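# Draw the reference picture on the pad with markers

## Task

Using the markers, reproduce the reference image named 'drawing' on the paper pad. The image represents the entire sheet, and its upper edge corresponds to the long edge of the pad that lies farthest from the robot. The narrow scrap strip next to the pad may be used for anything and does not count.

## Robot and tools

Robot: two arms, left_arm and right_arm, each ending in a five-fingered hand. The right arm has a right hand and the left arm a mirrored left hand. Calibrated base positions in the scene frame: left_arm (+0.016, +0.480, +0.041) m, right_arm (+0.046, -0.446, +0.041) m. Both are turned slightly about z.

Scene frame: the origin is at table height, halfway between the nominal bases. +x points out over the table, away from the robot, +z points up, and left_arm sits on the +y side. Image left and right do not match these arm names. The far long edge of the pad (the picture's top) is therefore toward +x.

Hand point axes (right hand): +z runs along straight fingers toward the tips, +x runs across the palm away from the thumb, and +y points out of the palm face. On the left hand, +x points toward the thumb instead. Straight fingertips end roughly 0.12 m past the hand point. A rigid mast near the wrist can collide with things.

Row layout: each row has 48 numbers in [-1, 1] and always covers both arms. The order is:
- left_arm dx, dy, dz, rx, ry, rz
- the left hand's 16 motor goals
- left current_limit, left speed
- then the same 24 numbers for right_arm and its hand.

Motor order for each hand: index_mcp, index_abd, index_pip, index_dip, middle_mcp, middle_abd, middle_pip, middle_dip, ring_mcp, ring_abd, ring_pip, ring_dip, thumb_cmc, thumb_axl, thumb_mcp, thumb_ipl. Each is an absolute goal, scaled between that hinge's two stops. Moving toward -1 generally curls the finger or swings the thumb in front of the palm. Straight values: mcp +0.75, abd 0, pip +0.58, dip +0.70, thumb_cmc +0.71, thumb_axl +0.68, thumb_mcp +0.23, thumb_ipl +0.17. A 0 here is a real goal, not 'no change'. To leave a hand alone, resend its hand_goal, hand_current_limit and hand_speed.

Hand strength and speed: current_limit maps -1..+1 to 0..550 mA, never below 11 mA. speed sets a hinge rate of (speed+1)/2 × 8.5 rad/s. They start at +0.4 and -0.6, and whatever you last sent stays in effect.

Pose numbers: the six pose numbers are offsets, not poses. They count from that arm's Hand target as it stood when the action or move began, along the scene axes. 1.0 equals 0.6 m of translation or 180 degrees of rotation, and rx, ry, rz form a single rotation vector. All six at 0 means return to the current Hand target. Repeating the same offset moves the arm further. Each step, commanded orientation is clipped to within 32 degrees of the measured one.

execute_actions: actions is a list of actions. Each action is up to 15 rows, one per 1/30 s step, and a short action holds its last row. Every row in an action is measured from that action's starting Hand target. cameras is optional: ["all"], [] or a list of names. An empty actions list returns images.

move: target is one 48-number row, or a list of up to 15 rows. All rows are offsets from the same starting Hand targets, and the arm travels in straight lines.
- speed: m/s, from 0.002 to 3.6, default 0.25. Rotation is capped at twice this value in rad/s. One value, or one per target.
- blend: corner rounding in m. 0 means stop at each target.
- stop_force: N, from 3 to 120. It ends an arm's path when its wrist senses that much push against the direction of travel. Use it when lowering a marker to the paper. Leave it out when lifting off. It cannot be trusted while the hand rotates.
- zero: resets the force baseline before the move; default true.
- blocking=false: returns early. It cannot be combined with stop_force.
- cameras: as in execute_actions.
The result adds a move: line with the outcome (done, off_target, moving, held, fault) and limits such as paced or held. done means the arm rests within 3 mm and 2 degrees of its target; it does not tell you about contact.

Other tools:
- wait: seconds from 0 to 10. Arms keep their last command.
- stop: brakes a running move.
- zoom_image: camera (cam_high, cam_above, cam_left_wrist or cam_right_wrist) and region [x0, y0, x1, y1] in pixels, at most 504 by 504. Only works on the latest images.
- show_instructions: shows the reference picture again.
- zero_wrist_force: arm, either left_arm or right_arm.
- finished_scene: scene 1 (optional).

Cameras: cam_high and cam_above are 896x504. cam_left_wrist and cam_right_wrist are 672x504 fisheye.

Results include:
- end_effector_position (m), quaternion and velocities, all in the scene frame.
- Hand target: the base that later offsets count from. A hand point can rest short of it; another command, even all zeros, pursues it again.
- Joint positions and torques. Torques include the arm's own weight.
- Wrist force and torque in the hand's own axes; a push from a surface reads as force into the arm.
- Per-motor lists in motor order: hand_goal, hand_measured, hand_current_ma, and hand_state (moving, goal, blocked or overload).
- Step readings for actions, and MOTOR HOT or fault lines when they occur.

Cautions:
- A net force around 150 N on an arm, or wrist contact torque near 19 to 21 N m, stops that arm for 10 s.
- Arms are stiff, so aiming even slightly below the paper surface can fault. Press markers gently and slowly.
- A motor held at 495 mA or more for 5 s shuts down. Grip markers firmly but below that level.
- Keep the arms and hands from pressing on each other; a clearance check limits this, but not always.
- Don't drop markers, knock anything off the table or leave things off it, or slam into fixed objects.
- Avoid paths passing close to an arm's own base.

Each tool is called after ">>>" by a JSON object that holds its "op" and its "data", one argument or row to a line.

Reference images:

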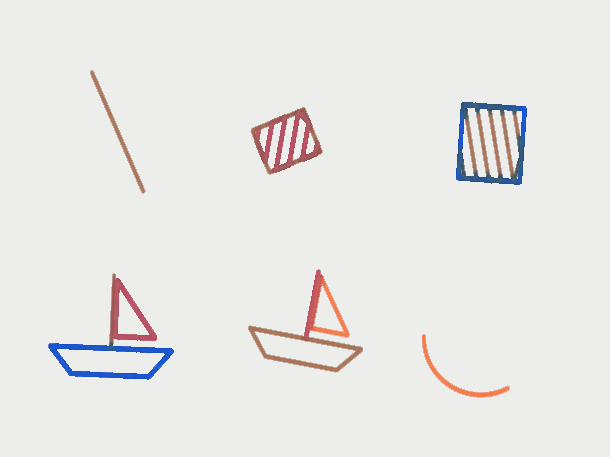

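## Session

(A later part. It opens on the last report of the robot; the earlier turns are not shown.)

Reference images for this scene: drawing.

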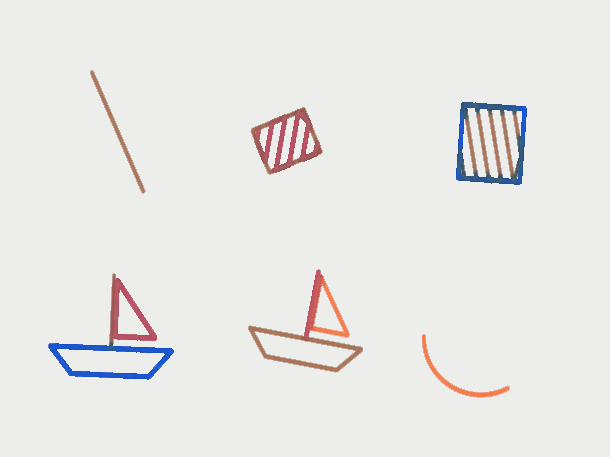

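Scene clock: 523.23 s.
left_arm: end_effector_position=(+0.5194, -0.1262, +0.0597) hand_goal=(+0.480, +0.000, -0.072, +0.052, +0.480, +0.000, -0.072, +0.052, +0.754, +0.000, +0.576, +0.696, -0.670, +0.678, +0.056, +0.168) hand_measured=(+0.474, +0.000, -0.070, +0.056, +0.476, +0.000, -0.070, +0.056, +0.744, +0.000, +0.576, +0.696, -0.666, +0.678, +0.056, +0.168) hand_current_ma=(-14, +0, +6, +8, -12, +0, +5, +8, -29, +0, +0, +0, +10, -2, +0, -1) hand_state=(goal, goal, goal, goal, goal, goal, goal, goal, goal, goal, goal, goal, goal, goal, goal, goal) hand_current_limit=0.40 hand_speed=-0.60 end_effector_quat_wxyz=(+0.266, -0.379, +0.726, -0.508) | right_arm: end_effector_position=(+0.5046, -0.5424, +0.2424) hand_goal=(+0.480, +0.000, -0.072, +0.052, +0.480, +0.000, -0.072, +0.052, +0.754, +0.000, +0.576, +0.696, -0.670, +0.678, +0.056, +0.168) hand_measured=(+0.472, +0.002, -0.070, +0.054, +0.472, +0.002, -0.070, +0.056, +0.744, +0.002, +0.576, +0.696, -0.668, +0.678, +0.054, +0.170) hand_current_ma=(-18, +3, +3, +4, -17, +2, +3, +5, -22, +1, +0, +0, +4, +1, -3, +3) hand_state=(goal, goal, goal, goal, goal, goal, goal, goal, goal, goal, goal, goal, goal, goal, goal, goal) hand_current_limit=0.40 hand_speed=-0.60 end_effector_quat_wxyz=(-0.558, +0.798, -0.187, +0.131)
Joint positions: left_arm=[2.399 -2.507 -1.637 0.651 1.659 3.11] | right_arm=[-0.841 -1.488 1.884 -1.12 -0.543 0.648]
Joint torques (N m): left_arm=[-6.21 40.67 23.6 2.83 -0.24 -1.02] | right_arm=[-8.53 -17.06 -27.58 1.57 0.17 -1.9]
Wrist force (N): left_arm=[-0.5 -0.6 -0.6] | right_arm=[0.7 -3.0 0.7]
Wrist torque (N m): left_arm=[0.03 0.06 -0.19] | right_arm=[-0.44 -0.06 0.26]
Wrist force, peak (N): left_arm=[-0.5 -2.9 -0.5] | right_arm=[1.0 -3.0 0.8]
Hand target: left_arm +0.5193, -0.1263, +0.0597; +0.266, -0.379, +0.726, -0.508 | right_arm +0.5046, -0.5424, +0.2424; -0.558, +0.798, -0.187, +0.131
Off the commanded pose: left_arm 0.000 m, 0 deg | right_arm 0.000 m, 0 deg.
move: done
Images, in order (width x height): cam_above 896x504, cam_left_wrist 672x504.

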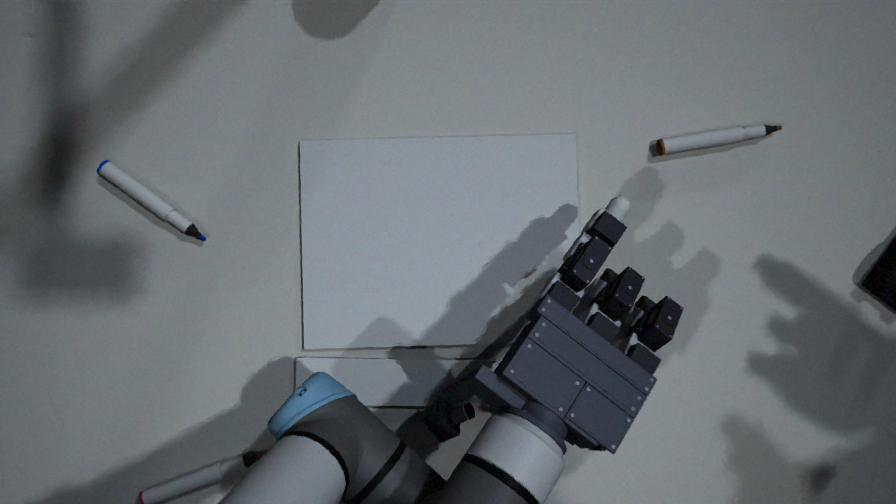

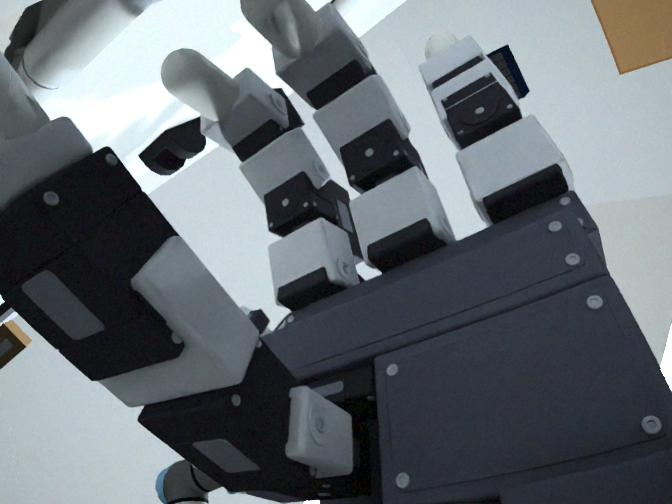

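>>> {"op": "move", "data": {
  "target": [0.002,-0.001,-0.0345,0,0,0,0.479,0,-0.073,0.051,0.479,0,-0.073,0.051,0.754,0,0.576,0.696,-0.671,0.677,0.056,0.168,0.4,-0.6,0,0,0,0,0,0,0.479,0,-0.073,0.051,0.479,0,-0.073,0.051,0.754,0,0.576,0.696,-0.671,0.677,0.056,0.168,0.4,-0.6],
  "speed": 0.03,
  "stop_force": 4,
  "cameras": ["cam_left_wrist"]
}}

>>> {"op": "zoom_image", "data": {
  "camera": "cam_left_wrist",
  "region": [0, 0, 352, 250]
}}

Scene clock: 533.60 s.
left_arm: end_effector_position=(+0.5203, -0.1268, +0.0430) hand_goal=(+0.480, +0.000, -0.072, +0.052, +0.480, +0.000, -0.072, +0.052, +0.754, +0.000, +0.576, +0.696, -0.670, +0.678, +0.056, +0.168) hand_measured=(+0.474, +0.000, -0.070, +0.056, +0.476, +0.000, -0.070, +0.056, +0.744, +0.000, +0.576, +0.696, -0.670, +0.678, +0.058, +0.168) hand_current_ma=(-15, +0, +6, +8, -13, +0, +5, +8, -30, +0, +0, +0, +0, -2, +3, +0) hand_state=(goal, goal, goal, goal, goal, goal, goal, goal, goal, goal, goal, goal, goal, goal, goal, goal) hand_current_limit=0.40 hand_speed=-0.60 end_effector_quat_wxyz=(+0.266, -0.379, +0.726, -0.508) | right_arm: end_effector_position=(+0.5046, -0.5424, +0.2424) hand_goal=(+0.480, +0.000, -0.072, +0.052, +0.480, +0.000, -0.072, +0.052, +0.754, +0.000, +0.576, +0.696, -0.670, +0.678, +0.056, +0.168) hand_measured=(+0.472, +0.002, -0.070, +0.054, +0.472, +0.002, -0.070, +0.056, +0.744, +0.002, +0.576, +0.696, -0.668, +0.678, +0.054, +0.170) hand_current_ma=(-18, +3, +3, +4, -17, +2, +3, +5, -22, +1, +0, +0, +4, +1, -3, +3) hand_state=(goal, goal, goal, goal, goal, goal, goal, goal, goal, goal, goal, goal, goal, goal, goal, goal) hand_current_limit=0.40 hand_speed=-0.60 end_effector_quat_wxyz=(-0.558, +0.798, -0.187, +0.131)
Joint positions: left_arm=[2.399 -2.542 -1.625 0.674 1.658 3.111] | right_arm=[-0.841 -1.488 1.884 -1.12 -0.543 0.648]
Joint torques (N m): left_arm=[-2.36 40.22 6.74 5.3 0.88 1.49] | right_arm=[-7.33 -16.14 -27.31 1.89 -0.04 -1.91]
Wrist force (N): left_arm=[-0.3 -1.1 -0.3] | right_arm=[0.7 -2.9 0.6]
Wrist torque (N m): left_arm=[-0.03 0.05 -0.07] | right_arm=[-0.42 -0.05 0.24]
Wrist force, peak (N): left_arm=[0.9 -16.5 -4.5] | right_arm=[0.7 -3.0 0.9]
Hand target: left_arm +0.5203, -0.1268, +0.0430; +0.266, -0.379, +0.726, -0.508 (not the last commanded pose) | right_arm +0.5046, -0.5424, +0.2424; -0.558, +0.798, -0.187, +0.131
Off the commanded pose: left_arm 0.004 m, 0 deg | right_arm 0.000 m, 0 deg.
move: contact (left_arm)
Images, in order (width x height): cam_left_wrist 672x504.

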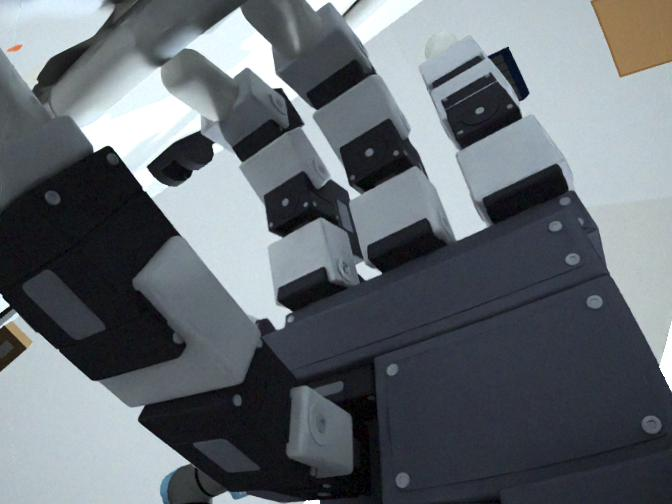

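Scaled by 1.432 from the camera's 672x504 image, which has a finer 960x720 frame.

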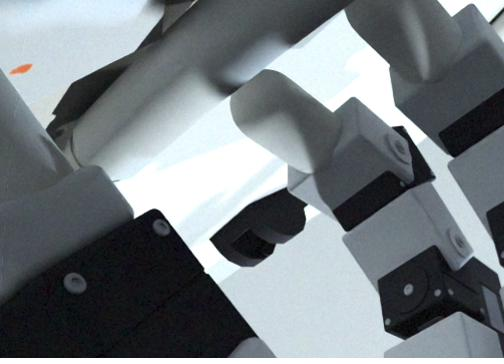

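>>> {"op": "move", "data": {
  "target": [
    [0,0,0.005,0,0,0,0.479,0,-0.073,0.051,0.479,0,-0.073,0.051,0.754,0,0.576,0.696,-0.671,0.677,0.056,0.168,0.4,-0.6,0,0,0,0,0,0,0.479,0,-0.073,0.051,0.479,0,-0.073,0.051,0.754,0,0.576,0.696,-0.671,0.677,0.056,0.168,0.4,-0.6],
    [0,0,0.0052,0,0,0,0.22,0,-0.073,0.051,0.22,0,-0.073,0.051,0.754,0,0.576,0.696,-0.671,0.677,-0.15,0.168,0.4,-0.85,0,0,0,0,0,0,0.479,0,-0.073,0.051,0.479,0,-0.073,0.051,0.754,0,0.576,0.696,-0.671,0.677,0.056,0.168,0.4,-0.6],
    [0,0,0.0,0,0,0,0.22,0,-0.073,0.051,0.22,0,-0.073,0.051,0.754,0,0.576,0.696,-0.671,0.677,-0.15,0.168,0.4,-0.85,0,0,0,0,0,0,0.479,0,-0.073,0.051,0.479,0,-0.073,0.051,0.754,0,0.576,0.696,-0.671,0.677,0.056,0.168,0.4,-0.6]
  ],
  "speed": 0.03,
  "cameras": ["cam_left_wrist"]
}}

>>> {"op": "zoom_image", "data": {
  "camera": "cam_left_wrist",
  "region": [0, 0, 352, 250]
}}

Scene clock: 551.57 s.
left_arm: end_effector_position=(+0.5203, -0.1268, +0.0429) hand_goal=(+0.220, +0.000, -0.072, +0.052, +0.220, +0.000, -0.072, +0.052, +0.754, +0.000, +0.576, +0.696, -0.670, +0.678, -0.150, +0.168) hand_measured=(+0.220, +0.000, -0.070, +0.054, +0.218, +0.000, -0.070, +0.056, +0.744, +0.000, +0.576, +0.696, -0.670, +0.678, -0.146, +0.168) hand_current_ma=(+0, +0, +6, +7, -3, +0, +5, +8, -30, +0, +0, +0, +0, -2, +11, +0) hand_state=(goal, goal, goal, goal, goal, goal, goal, goal, goal, goal, goal, goal, goal, goal, goal, goal) hand_current_limit=0.40 hand_speed=-0.85 end_effector_quat_wxyz=(+0.266, -0.379, +0.726, -0.508) | right_arm: end_effector_position=(+0.5046, -0.5424, +0.2424) hand_goal=(+0.480, +0.000, -0.072, +0.052, +0.480, +0.000, -0.072, +0.052, +0.754, +0.000, +0.576, +0.696, -0.670, +0.678, +0.056, +0.168) hand_measured=(+0.472, +0.002, -0.070, +0.054, +0.472, +0.002, -0.070, +0.056, +0.744, +0.002, +0.576, +0.696, -0.668, +0.678, +0.054, +0.170) hand_current_ma=(-18, +3, +3, +4, -17, +2, +3, +5, -22, +1, +0, +0, +4, +1, -3, +3) hand_state=(goal, goal, goal, goal, goal, goal, goal, goal, goal, goal, goal, goal, goal, goal, goal, goal) hand_current_limit=0.40 hand_speed=-0.60 end_effector_quat_wxyz=(-0.558, +0.798, -0.187, +0.131)
Joint positions: left_arm=[2.399 -2.542 -1.625 0.674 1.658 3.111] | right_arm=[-0.841 -1.488 1.884 -1.12 -0.543 0.648]
Joint torques (N m): left_arm=[-5.72 51.23 21.21 4.73 2.42 -1.45] | right_arm=[-9.46 -16.23 -29.02 1.59 0.19 -1.59]
Wrist force (N): left_arm=[-0.6 -0.5 -0.4] | right_arm=[0.8 -2.8 0.7]
Wrist torque (N m): left_arm=[0.09 0.09 -0.11] | right_arm=[-0.42 -0.07 0.26]
Wrist force, peak (N): left_arm=[-0.3 -1.4 -0.8] | right_arm=[0.6 -3.1 1.0]
Hand target: left_arm +0.5203, -0.1268, +0.0430; +0.266, -0.379, +0.726, -0.508 | right_arm +0.5046, -0.5424, +0.2424; -0.558, +0.798, -0.187, +0.131
Off the commanded pose: left_arm 0.000 m, 0 deg | right_arm 0.000 m, 0 deg.
move: done
Images, in order (width x height): cam_left_wrist 672x504.

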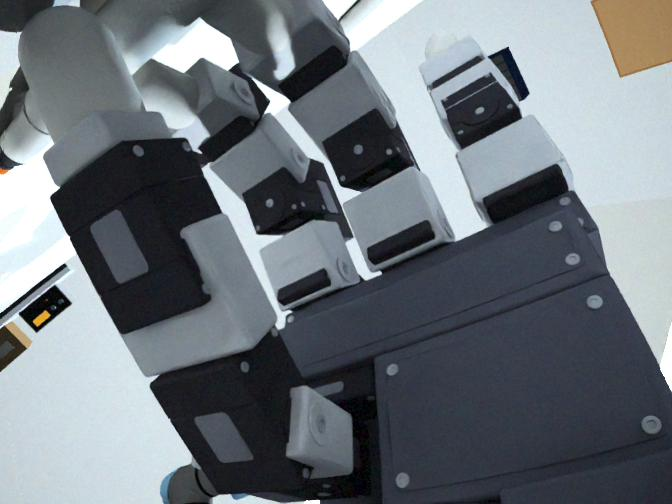

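Scaled by 1.432 from the camera's 672x504 image, which has a finer 960x720 frame.

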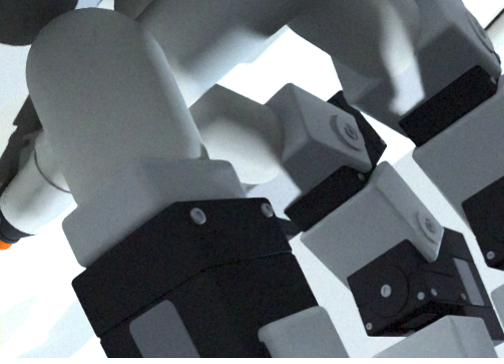

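>>> {"op": "move", "data": {
  "target": [
    [0,0,0,0,0,0,0.06,0,-0.073,0.051,0.06,0,-0.073,0.051,0.754,0,0.576,0.696,-0.671,0.677,-0.295,0.168,0.75,-0.9,0,0,0,0,0,0,0.479,0,-0.073,0.051,0.479,0,-0.073,0.051,0.754,0,0.576,0.696,-0.671,0.677,0.056,0.168,0.4,-0.6],
    [0,0,0.12,0,0,0,0.06,0,-0.073,0.051,0.06,0,-0.073,0.051,0.754,0,0.576,0.696,-0.671,0.677,-0.295,0.168,0.75,-0.9,0,0,0,0,0,0,0.479,0,-0.073,0.051,0.479,0,-0.073,0.051,0.754,0,0.576,0.696,-0.671,0.677,0.056,0.168,0.4,-0.6]
  ],
  "speed": 0.06,
  "cameras": ["cam_above","cam_left_wrist"]
}}

>>> {"op": "zoom_image", "data": {
  "camera": "cam_left_wrist",
  "region": [0, 0, 352, 250]
}}

Scene clock: 566.03 s.
left_arm: end_effector_position=(+0.5202, -0.1267, +0.1149) hand_goal=(+0.060, +0.000, -0.072, +0.052, +0.060, +0.000, -0.072, +0.052, +0.754, +0.000, +0.576, +0.696, -0.670, +0.678, -0.294, +0.168) hand_measured=(+0.144, +0.000, -0.048, +0.060, +0.136, +0.000, -0.048, +0.060, +0.744, +0.000, +0.576, +0.696, -0.666, +0.678, -0.170, +0.204) hand_current_ma=(+368, +0, +82, +22, +322, +0, +76, +26, -30, +0, +0, +0, +8, +0, +481, +175) hand_state=(blocked, goal, blocked, goal, blocked, goal, blocked, goal, goal, goal, goal, goal, goal, goal, blocked, blocked) hand_current_limit=0.75 hand_speed=-0.90 end_effector_quat_wxyz=(+0.266, -0.379, +0.727, -0.508) | right_arm: end_effector_position=(+0.5046, -0.5424, +0.2424) hand_goal=(+0.480, +0.000, -0.072, +0.052, +0.480, +0.000, -0.072, +0.052, +0.754, +0.000, +0.576, +0.696, -0.670, +0.678, +0.056, +0.168) hand_measured=(+0.472, +0.002, -0.070, +0.054, +0.472, +0.002, -0.070, +0.056, +0.744, +0.002, +0.576, +0.696, -0.668, +0.678, +0.054, +0.170) hand_current_ma=(-18, +3, +3, +4, -17, +2, +3, +5, -22, +1, +0, +0, +4, +1, -3, +3) hand_state=(goal, goal, goal, goal, goal, goal, goal, goal, goal, goal, goal, goal, goal, goal, goal, goal) hand_current_limit=0.40 hand_speed=-0.60 end_effector_quat_wxyz=(-0.558, +0.798, -0.187, +0.131)
Joint positions: left_arm=[2.399 -2.402 -1.651 0.56 1.658 3.111] | right_arm=[-0.841 -1.488 1.884 -1.12 -0.543 0.648]
Joint torques (N m): left_arm=[-4.62 40.81 16.29 6.02 2.14 -1.76] | right_arm=[-8.16 -16.45 -28.38 1.68 0.46 -1.81]
Wrist force (N): left_arm=[-0.2 -0.2 -0.5] | right_arm=[0.8 -2.4 0.4]
Wrist torque (N m): left_arm=[0.10 0.04 -0.07] | right_arm=[-0.34 -0.07 0.28]
Wrist force, peak (N): left_arm=[-0.4 -1.1 -0.9] | right_arm=[0.7 -3.0 0.8]
Hand target: left_arm +0.5203, -0.1268, +0.1150; +0.266, -0.379, +0.726, -0.508 | right_arm +0.5046, -0.5424, +0.2424; -0.558, +0.798, -0.187, +0.131
Off the commanded pose: left_arm 0.000 m, 0 deg | right_arm 0.000 m, 0 deg.
move: done
Images, in order (width x height): cam_above 896x504, cam_left_wrist 672x504.

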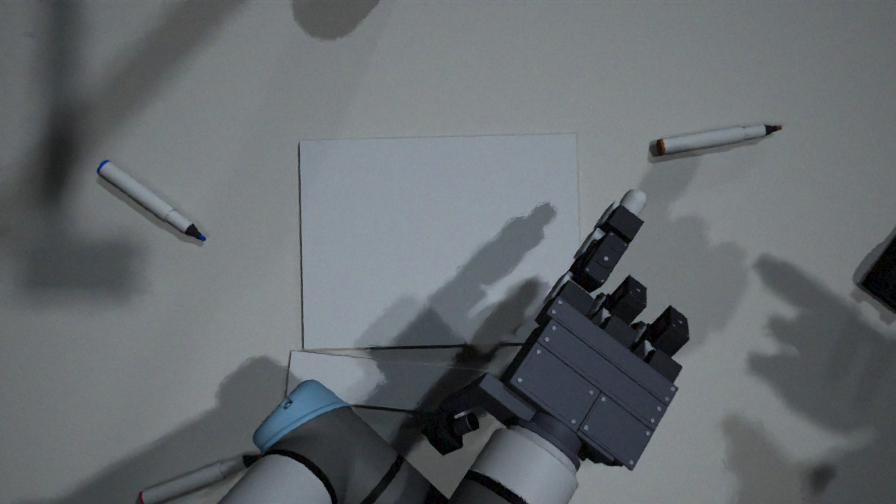

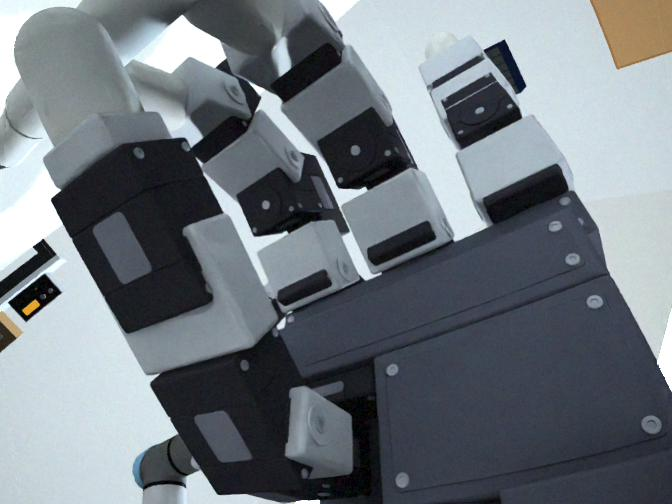

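Scaled by 1.432 from the camera's 672x504 image, which has a finer 960x720 frame.

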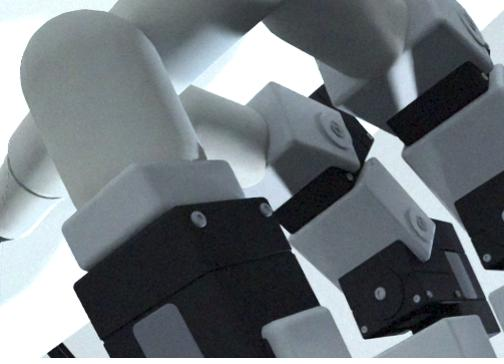

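>>> {"op": "move", "data": {
  "target": [-0.0338,0.1705,0.0207,0.227,-0.2474,-0.1258,0.06,0,-0.073,0.051,0.06,0,-0.073,0.051,0.754,0,0.576,0.696,-0.671,0.677,-0.295,0.168,0.75,-0.9,0,0,0,0,0,0,0.479,0,-0.073,0.051,0.479,0,-0.073,0.051,0.754,0,0.576,0.696,-0.671,0.677,0.056,0.168,0.4,-0.6],
  "speed": 0.15,
  "cameras": ["all"]
}}

>>> {"op": "zoom_image", "data": {
  "camera": "cam_above",
  "region": [280, 260, 600, 480]
}}

>>> {"op": "zoom_image", "data": {
  "camera": "cam_left_wrist",
  "region": [0, 0, 352, 250]
}}

Scene clock: 607.53 s.
left_arm: end_effector_position=(+0.5000, -0.0244, +0.1273) hand_goal=(+0.060, +0.000, -0.072, +0.052, +0.060, +0.000, -0.072, +0.052, +0.754, +0.000, +0.576, +0.696, -0.670, +0.678, -0.294, +0.168) hand_measured=(+0.144, +0.002, -0.046, +0.060, +0.134, +0.002, -0.048, +0.060, +0.744, +0.000, +0.576, +0.696, -0.664, +0.678, -0.170, +0.204) hand_current_ma=(+368, +2, +84, +22, +317, +3, +76, +26, -30, +2, +0, +0, +14, +0, +481, +177) hand_state=(blocked, goal, blocked, goal, blocked, goal, blocked, goal, goal, goal, goal, goal, goal, goal, blocked, blocked) hand_current_limit=0.75 hand_speed=-0.90 end_effector_quat_wxyz=(+0.525, +0.092, +0.759, -0.373) | right_arm: end_effector_position=(+0.5046, -0.5424, +0.2424) hand_goal=(+0.480, +0.000, -0.072, +0.052, +0.480, +0.000, -0.072, +0.052, +0.754, +0.000, +0.576, +0.696, -0.670, +0.678, +0.056, +0.168) hand_measured=(+0.472, +0.002, -0.070, +0.054, +0.472, +0.002, -0.070, +0.056, +0.744, +0.002, +0.576, +0.696, -0.668, +0.678, +0.054, +0.170) hand_current_ma=(-18, +3, +3, +4, -17, +2, +3, +5, -22, +1, +0, +0, +4, +1, -3, +3) hand_state=(goal, goal, goal, goal, goal, goal, goal, goal, goal, goal, goal, goal, goal, goal, goal, goal) hand_current_limit=0.40 hand_speed=-0.60 end_effector_quat_wxyz=(-0.558, +0.798, -0.187, +0.131)
Joint positions: left_arm=[2.408 -2.396 -1.934 1.018 1.524 4.223] | right_arm=[-0.841 -1.488 1.884 -1.12 -0.543 0.648]
Joint torques (N m): left_arm=[-5.96 46.87 18.89 -0.44 2.28 1.96] | right_arm=[-7.66 -18.24 -27.72 1.59 0.56 -1.81]
Wrist force (N): left_arm=[0.2 1.0 0.2] | right_arm=[0.8 -2.5 0.4]
Wrist torque (N m): left_arm=[0.18 -0.03 -0.22] | right_arm=[-0.36 -0.07 0.28]
Wrist force, peak (N): left_arm=[-0.8 -0.2 -0.9] | right_arm=[0.8 -3.0 1.1]
Hand target: left_arm +0.5000, -0.0245, +0.1274; +0.525, +0.092, +0.759, -0.373 | right_arm +0.5046, -0.5424, +0.2424; -0.558, +0.798, -0.187, +0.131
Off the commanded pose: left_arm 0.000 m, 0 deg | right_arm 0.000 m, 0 deg.
move: done

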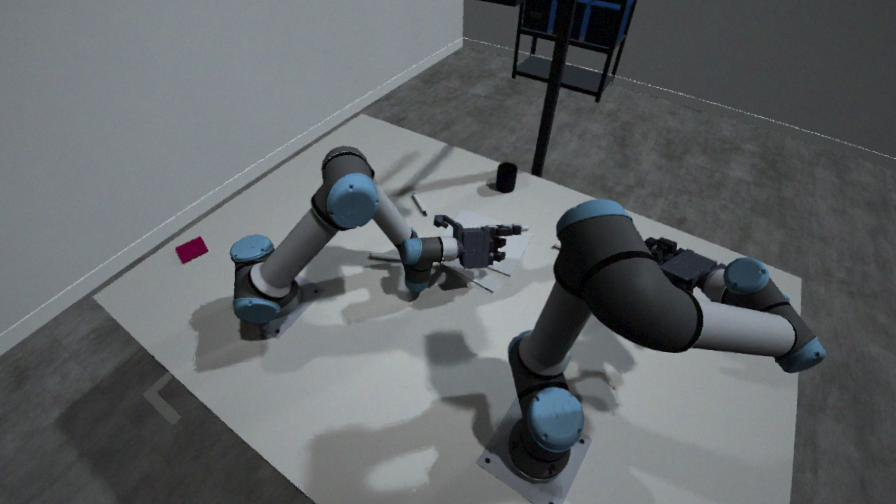

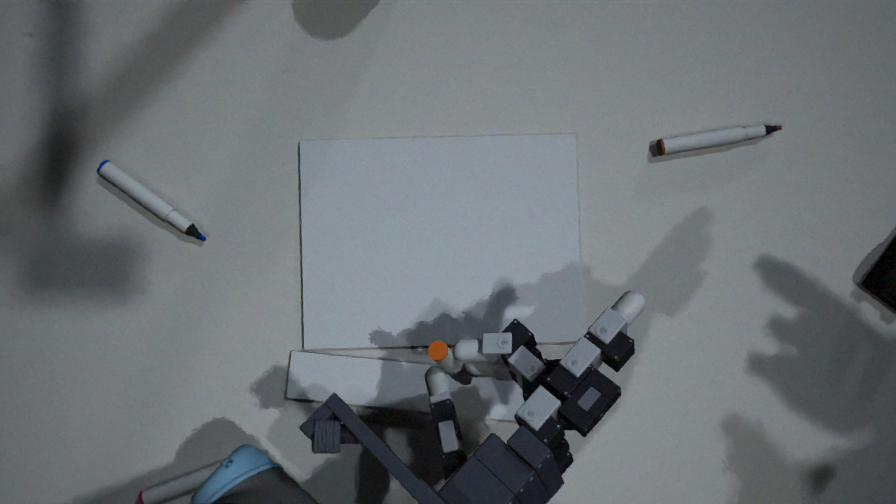

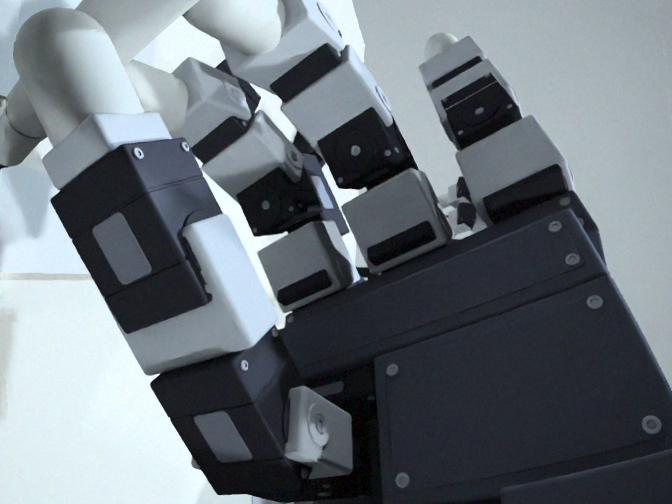

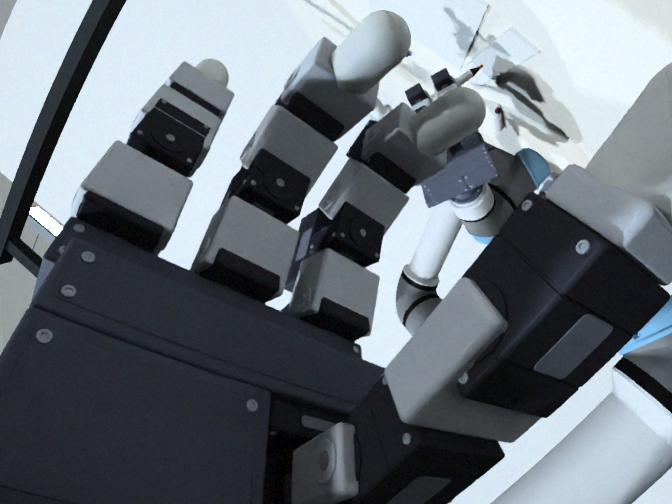

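Scaled by 1.575.

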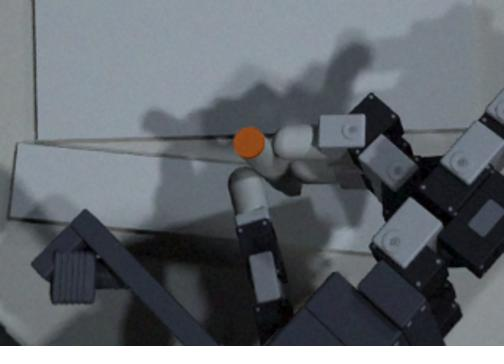

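Scaled by 1.432 from the camera's 672x504 image, which has a finer 960x720 frame.

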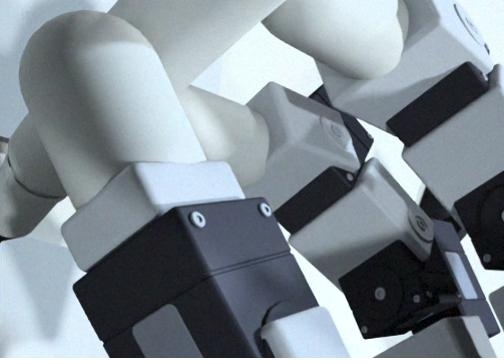

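>>> {"op": "move", "data": {
  "target": [0,0,-0.055,0,0,0,0.06,0,-0.073,0.051,0.06,0,-0.073,0.051,0.754,0,0.576,0.696,-0.671,0.677,-0.295,0.168,0.75,-0.9,0,0,0,0,0,0,0.479,0,-0.073,0.051,0.479,0,-0.073,0.051,0.754,0,0.576,0.696,-0.671,0.677,0.056,0.168,0.4,-0.6],
  "speed": 0.02,
  "stop_force": 3,
  "cameras": []
}}

>>> {"op": "move", "data": {
  "target": [0,0,-0.005,0,0,0,0.06,0,-0.073,0.051,0.06,0,-0.073,0.051,0.754,0,0.576,0.696,-0.671,0.677,-0.295,0.168,0.75,-0.9,0,0,0,0,0,0,0.479,0,-0.073,0.051,0.479,0,-0.073,0.051,0.754,0,0.576,0.696,-0.671,0.677,0.056,0.168,0.4,-0.6],
  "speed": 0.01,
  "stop_force": 3,
  "cameras": ["cam_above","cam_left_wrist"]
}}

Scene clock: 622.27 s.
left_arm: end_effector_position=(+0.5000, -0.0245, +0.1035) hand_goal=(+0.060, +0.000, -0.072, +0.052, +0.060, +0.000, -0.072, +0.052, +0.754, +0.000, +0.576, +0.696, -0.670, +0.678, -0.294, +0.168) hand_measured=(+0.144, +0.000, -0.046, +0.060, +0.134, +0.002, -0.048, +0.060, +0.744, +0.002, +0.576, +0.696, -0.666, +0.678, -0.170, +0.204) hand_current_ma=(+368, -1, +84, +22, +312, +6, +76, +26, -30, +2, +0, +0, +9, -2, +481, +179) hand_state=(blocked, goal, blocked, goal, blocked, goal, blocked, goal, goal, goal, goal, goal, goal, goal, blocked, blocked) hand_current_limit=0.75 hand_speed=-0.90 end_effector_quat_wxyz=(+0.525, +0.092, +0.759, -0.373) | right_arm: end_effector_position=(+0.5046, -0.5424, +0.2424) hand_goal=(+0.480, +0.000, -0.072, +0.052, +0.480, +0.000, -0.072, +0.052, +0.754, +0.000, +0.576, +0.696, -0.670, +0.678, +0.056, +0.168) hand_measured=(+0.472, +0.002, -0.070, +0.054, +0.472, +0.002, -0.070, +0.056, +0.744, +0.002, +0.576, +0.696, -0.668, +0.678, +0.054, +0.170) hand_current_ma=(-18, +3, +3, +4, -17, +2, +3, +5, -22, +1, +0, +0, +4, +1, -3, +3) hand_state=(goal, goal, goal, goal, goal, goal, goal, goal, goal, goal, goal, goal, goal, goal, goal, goal) hand_current_limit=0.40 hand_speed=-0.60 end_effector_quat_wxyz=(-0.558, +0.798, -0.187, +0.131)
Joint positions: left_arm=[2.408 -2.452 -1.921 1.061 1.524 4.224] | right_arm=[-0.841 -1.488 1.884 -1.12 -0.543 0.648]
Joint torques (N m): left_arm=[-7.33 34.7 1.67 0.32 1.9 1.38] | right_arm=[-8 -17.24 -27.95 1.68 0.44 -1.57]
Wrist force (N): left_arm=[-0.5 0.3 0.0] | right_arm=[1.0 -2.6 0.8]
Wrist torque (N m): left_arm=[0.11 0.02 -0.23] | right_arm=[-0.41 -0.10 0.29]
Wrist force, peak (N): left_arm=[-3.7 -0.2 -0.1] | right_arm=[0.8 -3.1 0.8]
Hand target: left_arm +0.5000, -0.0245, +0.1035; +0.525, +0.092, +0.759, -0.373 (not the last commanded pose) | right_arm +0.5046, -0.5424, +0.2424; -0.558, +0.798, -0.187, +0.131
Off the commanded pose: left_arm 0.009 m, 0 deg | right_arm 0.000 m, 0 deg.
move: contact (left_arm)
No camera images: "cameras" was empty.

Scene clock: 623.07 s.
left_arm: end_effector_position=(+0.4999, -0.0244, +0.1029) hand_goal=(+0.060, +0.000, -0.072, +0.052, +0.060, +0.000, -0.072, +0.052, +0.754, +0.000, +0.576, +0.696, -0.670, +0.678, -0.294, +0.168) hand_measured=(+0.144, -0.006, -0.046, +0.060, +0.134, -0.002, -0.048, +0.060, +0.744, +0.002, +0.576, +0.696, -0.668, +0.678, -0.170, +0.204) hand_current_ma=(+368, -14, +84, +22, +311, -5, +76, +26, -30, +2, +0, +0, +3, -2, +481, +180) hand_state=(blocked, goal, blocked, goal, blocked, goal, blocked, goal, goal, goal, goal, goal, goal, goal, blocked, blocked) hand_current_limit=0.75 hand_speed=-0.90 end_effector_quat_wxyz=(+0.525, +0.093, +0.759, -0.373) | right_arm: end_effector_position=(+0.5046, -0.5424, +0.2424) hand_goal=(+0.480, +0.000, -0.072, +0.052, +0.480, +0.000, -0.072, +0.052, +0.754, +0.000, +0.576, +0.696, -0.670, +0.678, +0.056, +0.168) hand_measured=(+0.472, +0.002, -0.070, +0.054, +0.472, +0.002, -0.070, +0.056, +0.744, +0.002, +0.576, +0.696, -0.668, +0.678, +0.054, +0.170) hand_current_ma=(-18, +3, +3, +4, -17, +2, +3, +5, -22, +1, +0, +0, +4, +1, -3, +3) hand_state=(goal, goal, goal, goal, goal, goal, goal, goal, goal, goal, goal, goal, goal, goal, goal, goal) hand_current_limit=0.40 hand_speed=-0.60 end_effector_quat_wxyz=(-0.558, +0.798, -0.187, +0.131)
Joint positions: left_arm=[2.408 -2.454 -1.921 1.062 1.524 4.224] | right_arm=[-0.841 -1.488 1.884 -1.12 -0.543 0.648]
Joint torques (N m): left_arm=[-6.66 46.7 2.51 -1.04 1.78 1.26] | right_arm=[-8.24 -18.32 -27.72 1.32 0.64 -1.83]
Wrist force (N): left_arm=[-2.1 0.0 0.0] | right_arm=[0.5 -2.2 0.8]
Wrist torque (N m): left_arm=[0.12 0.05 -0.19] | right_arm=[-0.36 -0.04 0.26]
Wrist force, peak (N): left_arm=[-3.4 -0.3 0.1] | right_arm=[0.5 -2.9 0.9]
Hand target: left_arm +0.4999, -0.0244, +0.1029; +0.525, +0.093, +0.759, -0.373 (not the last commanded pose) | right_arm +0.5046, -0.5424, +0.2424; -0.558, +0.798, -0.187, +0.131
Off the commanded pose: left_arm 0.002 m, 0 deg | right_arm 0.000 m, 0 deg.
move: contact (left_arm)
Images, in order (width x height): cam_above 896x504, cam_left_wrist 672x504.

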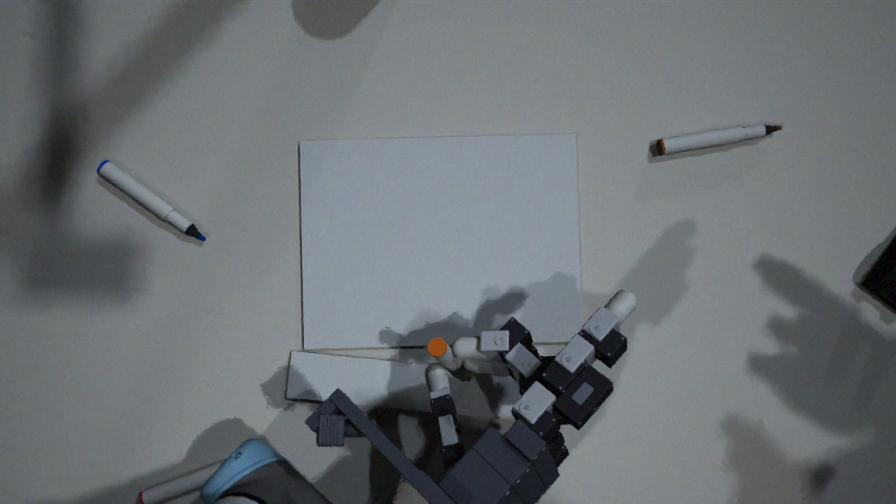

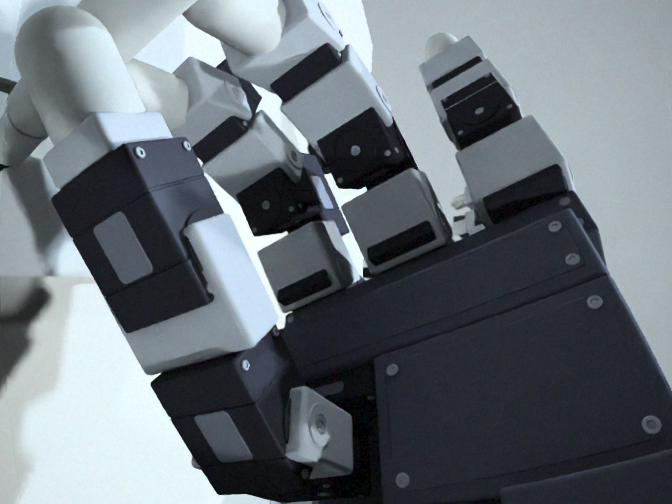

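>>> {"op": "move", "data": {
  "target": [
    [0,0.0667,0.0005,0,0,0,0.06,0,-0.073,0.051,0.06,0,-0.073,0.051,0.754,0,0.576,0.696,-0.671,0.677,-0.295,0.168,0.75,-0.9,0,0,0,0,0,0,0.479,0,-0.073,0.051,0.479,0,-0.073,0.051,0.754,0,0.576,0.696,-0.671,0.677,0.056,0.168,0.4,-0.6]
  ],
  "speed": 0.03,
  "cameras": []
}}

>>> {"op": "move", "data": {
  "target": [
    [0,0,0.09,0,0,0,0.06,0,-0.073,0.051,0.06,0,-0.073,0.051,0.754,0,0.576,0.696,-0.671,0.677,-0.295,0.168,0.75,-0.9,0,0,0,0,0,0,0.479,0,-0.073,0.051,0.479,0,-0.073,0.051,0.754,0,0.576,0.696,-0.671,0.677,0.056,0.168,0.4,-0.6],
    [-0.2,0.15,0.2,0,0,0,0.06,0,-0.073,0.051,0.06,0,-0.073,0.051,0.754,0,0.576,0.696,-0.671,0.677,-0.295,0.168,0.75,-0.9,0,0,0,0,0,0,0.479,0,-0.073,0.051,0.479,0,-0.073,0.051,0.754,0,0.576,0.696,-0.671,0.677,0.056,0.168,0.4,-0.6]
  ],
  "speed": [0.05,0.2],
  "cameras": ["cam_above","cam_left_wrist"]
}}

>>> {"op": "zoom_image", "data": {
  "camera": "cam_above",
  "region": [280, 260, 600, 480]
}}

Scene clock: 641.13 s.
left_arm: end_effector_position=(+0.4999, +0.0157, +0.1033) hand_goal=(+0.060, +0.000, -0.072, +0.052, +0.060, +0.000, -0.072, +0.052, +0.754, +0.000, +0.576, +0.696, -0.670, +0.678, -0.294, +0.168) hand_measured=(+0.144, -0.002, -0.046, +0.060, +0.128, +0.002, -0.048, +0.062, +0.744, +0.002, +0.576, +0.696, -0.666, +0.678, -0.170, +0.204) hand_current_ma=(+368, -2, +89, +22, +284, +6, +79, +31, -30, +2, +0, +0, +13, -2, +481, +186) hand_state=(blocked, goal, blocked, goal, blocked, goal, blocked, goal, goal, goal, goal, goal, goal, goal, blocked, blocked) hand_current_limit=0.75 hand_speed=-0.90 end_effector_quat_wxyz=(+0.525, +0.093, +0.759, -0.373) end_effector_velocity=(+0.001, -0.002, +0.001) end_effector_angular_velocity=(+0.000, -0.001, +0.002) | right_arm: end_effector_position=(+0.5046, -0.5424, +0.2424) hand_goal=(+0.480, +0.000, -0.072, +0.052, +0.480, +0.000, -0.072, +0.052, +0.754, +0.000, +0.576, +0.696, -0.670, +0.678, +0.056, +0.168) hand_measured=(+0.472, +0.002, -0.070, +0.054, +0.472, +0.002, -0.070, +0.056, +0.744, +0.002, +0.576, +0.696, -0.668, +0.678, +0.054, +0.170) hand_current_ma=(-18, +3, +3, +4, -17, +2, +3, +5, -22, +1, +0, +0, +4, +1, -3, +3) hand_state=(goal, goal, goal, goal, goal, goal, goal, goal, goal, goal, goal, goal, goal, goal, goal, goal) hand_current_limit=0.40 hand_speed=-0.60 end_effector_quat_wxyz=(-0.558, +0.798, -0.187, +0.131)
Joint positions: left_arm=[2.477 -2.427 -2.018 1.132 1.456 4.236] | right_arm=[-0.841 -1.488 1.884 -1.12 -0.543 0.648]
Joint velocities: left_arm=[-0.004 -0.001 0.006 -0.004 0.006 0] | right_arm=[within noise]
Joint torques (N m): left_arm=[-6.13 33.56 17.95 -0.41 2.31 1.03] | right_arm=[-7.69 -17.37 -28.93 1.53 0.76 -1.85]
Wrist force (N): left_arm=[0.1 0.5 0.0] | right_arm=[0.6 -2.5 0.6]
Wrist torque (N m): left_arm=[0.12 -0.02 -0.21] | right_arm=[-0.38 -0.05 0.26]
Wrist force, peak (N): left_arm=[-2.5 -0.2 0.2] | right_arm=[1.0 -3.0 0.8]
Hand target: left_arm +0.4999, +0.0156, +0.1032; +0.525, +0.093, +0.759, -0.373 | right_arm +0.5046, -0.5424, +0.2424; -0.558, +0.798, -0.187, +0.131
Off the commanded pose: left_arm 0.000 m, 0 deg | right_arm 0.000 m, 0 deg.
move: done
No camera images: "cameras" was empty.

Scene clock: 643.67 s.
left_arm: end_effector_position=(+0.3800, +0.1056, +0.2231) hand_goal=(+0.060, +0.000, -0.072, +0.052, +0.060, +0.000, -0.072, +0.052, +0.754, +0.000, +0.576, +0.696, -0.670, +0.678, -0.294, +0.168) hand_measured=(+0.144, +0.000, -0.046, +0.060, +0.128, +0.004, -0.048, +0.062, +0.744, +0.002, +0.576, +0.696, -0.664, +0.678, -0.170, +0.204) hand_current_ma=(+368, -1, +89, +23, +284, +9, +79, +31, -30, +3, +0, +0, +15, -2, +481, +186) hand_state=(blocked, goal, blocked, goal, blocked, goal, blocked, goal, goal, goal, goal, goal, goal, goal, blocked, blocked) hand_current_limit=0.75 hand_speed=-0.90 end_effector_quat_wxyz=(+0.525, +0.093, +0.759, -0.373) | right_arm: end_effector_position=(+0.5046, -0.5424, +0.2424) hand_goal=(+0.480, +0.000, -0.072, +0.052, +0.480, +0.000, -0.072, +0.052, +0.754, +0.000, +0.576, +0.696, -0.670, +0.678, +0.056, +0.168) hand_measured=(+0.472, +0.002, -0.070, +0.054, +0.472, +0.002, -0.070, +0.056, +0.744, +0.002, +0.576, +0.696, -0.668, +0.678, +0.054, +0.170) hand_current_ma=(-18, +3, +3, +4, -17, +2, +3, +5, -22, +1, +0, +0, +4, +1, -3, +3) hand_state=(goal, goal, goal, goal, goal, goal, goal, goal, goal, goal, goal, goal, goal, goal, goal, goal) hand_current_limit=0.40 hand_speed=-0.60 end_effector_quat_wxyz=(-0.558, +0.798, -0.187, +0.131)
Joint positions: left_arm=[2.488 -1.95 -2.462 1.098 1.445 4.237] | right_arm=[-0.841 -1.488 1.884 -1.12 -0.543 0.648]
Joint torques (N m): left_arm=[-5.88 31.28 0.65 2.7 1.06 1.68] | right_arm=[-8.78 -18.26 -27.72 1.45 0.81 -1.6]
Wrist force (N): left_arm=[0.4 0.6 -0.1] | right_arm=[0.5 -2.8 0.9]
Wrist torque (N m): left_arm=[0.16 -0.06 -0.21] | right_arm=[-0.44 -0.04 0.24]
Wrist force, peak (N): left_arm=[-0.1 -0.2 -2.5] | right_arm=[0.5 -2.9 1.1]
Hand target: left_arm +0.3799, +0.1056, +0.2232; +0.525, +0.093, +0.759, -0.373 | right_arm +0.5046, -0.5424, +0.2424; -0.558, +0.798, -0.187, +0.131
Off the commanded pose: left_arm 0.000 m, 0 deg | right_arm 0.000 m, 0 deg.
move: done
Images, in order (width x height): cam_above 896x504, cam_left_wrist 672x504.

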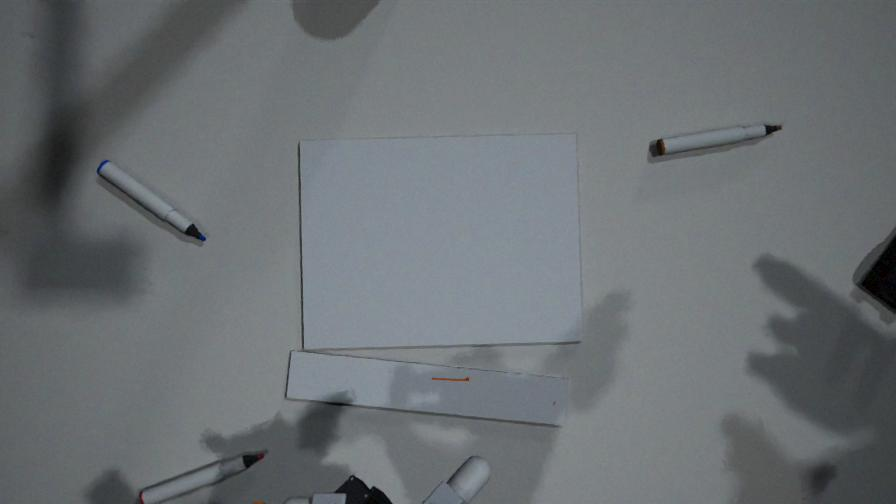

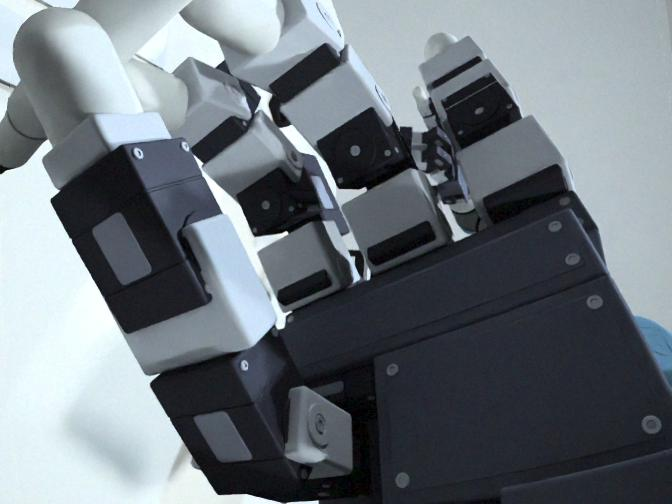

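Scaled by 1.575.

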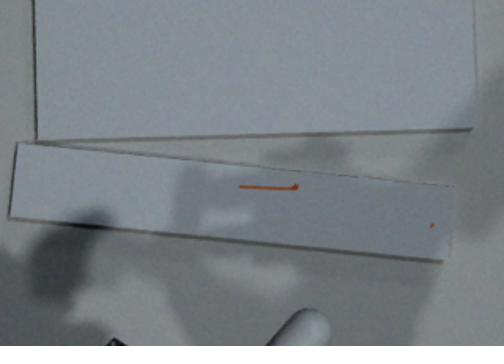

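>>> {"op": "zoom_image", "data": {
  "camera": "cam_above",
  "region": [420, 340, 500, 400]
}}

>>> {"op": "zoom_image", "data": {
  "camera": "cam_above",
  "region": [280, 120, 360, 180]
}}

>>> {"op": "zoom_image", "data": {
  "camera": "cam_above",
  "region": [530, 110, 610, 170]
}}

>>> {"op": "zoom_image", "data": {
  "camera": "cam_above",
  "region": [540, 310, 620, 370]
}}

>>> {"op": "zoom_image", "data": {
  "camera": "cam_above",
  "region": [270, 310, 350, 370]
}}

Scaled by 6.300.

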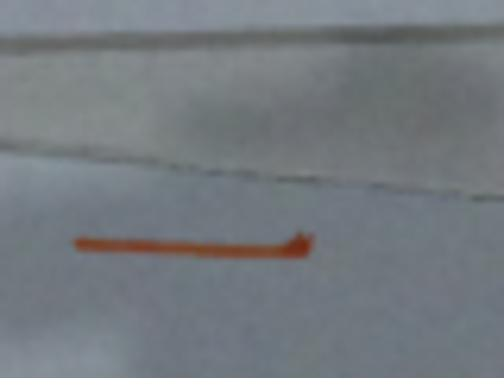

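Scaled by 6.300.

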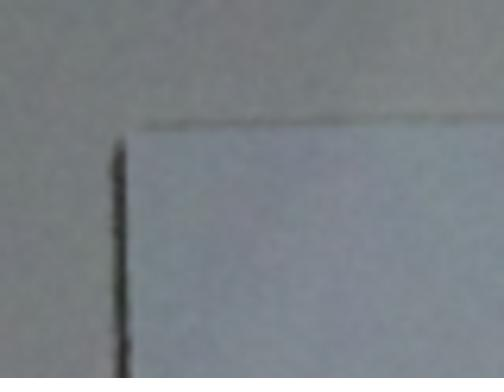

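Scaled by 6.300.

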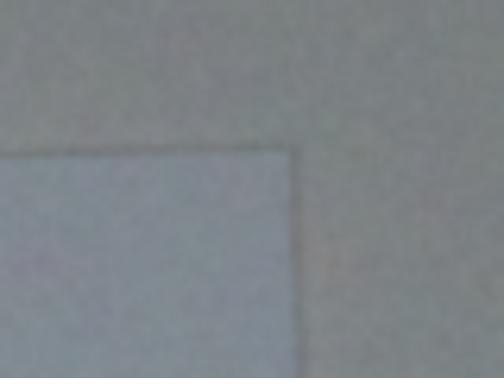

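Scaled by 6.300.

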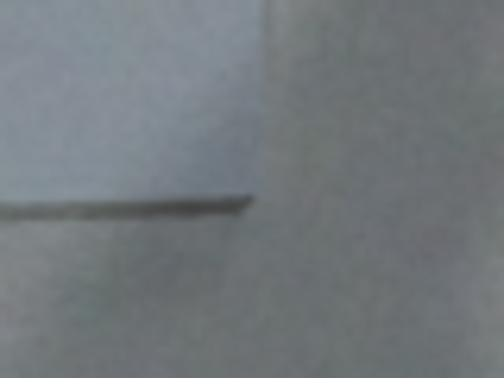

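Scaled by 6.300.

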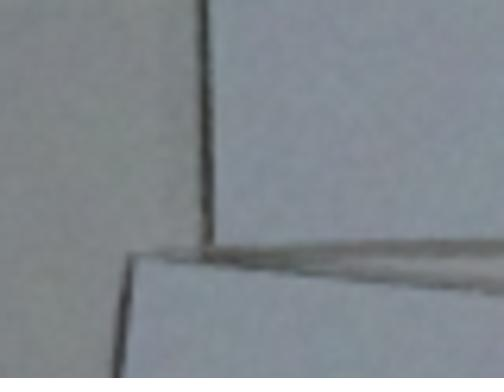

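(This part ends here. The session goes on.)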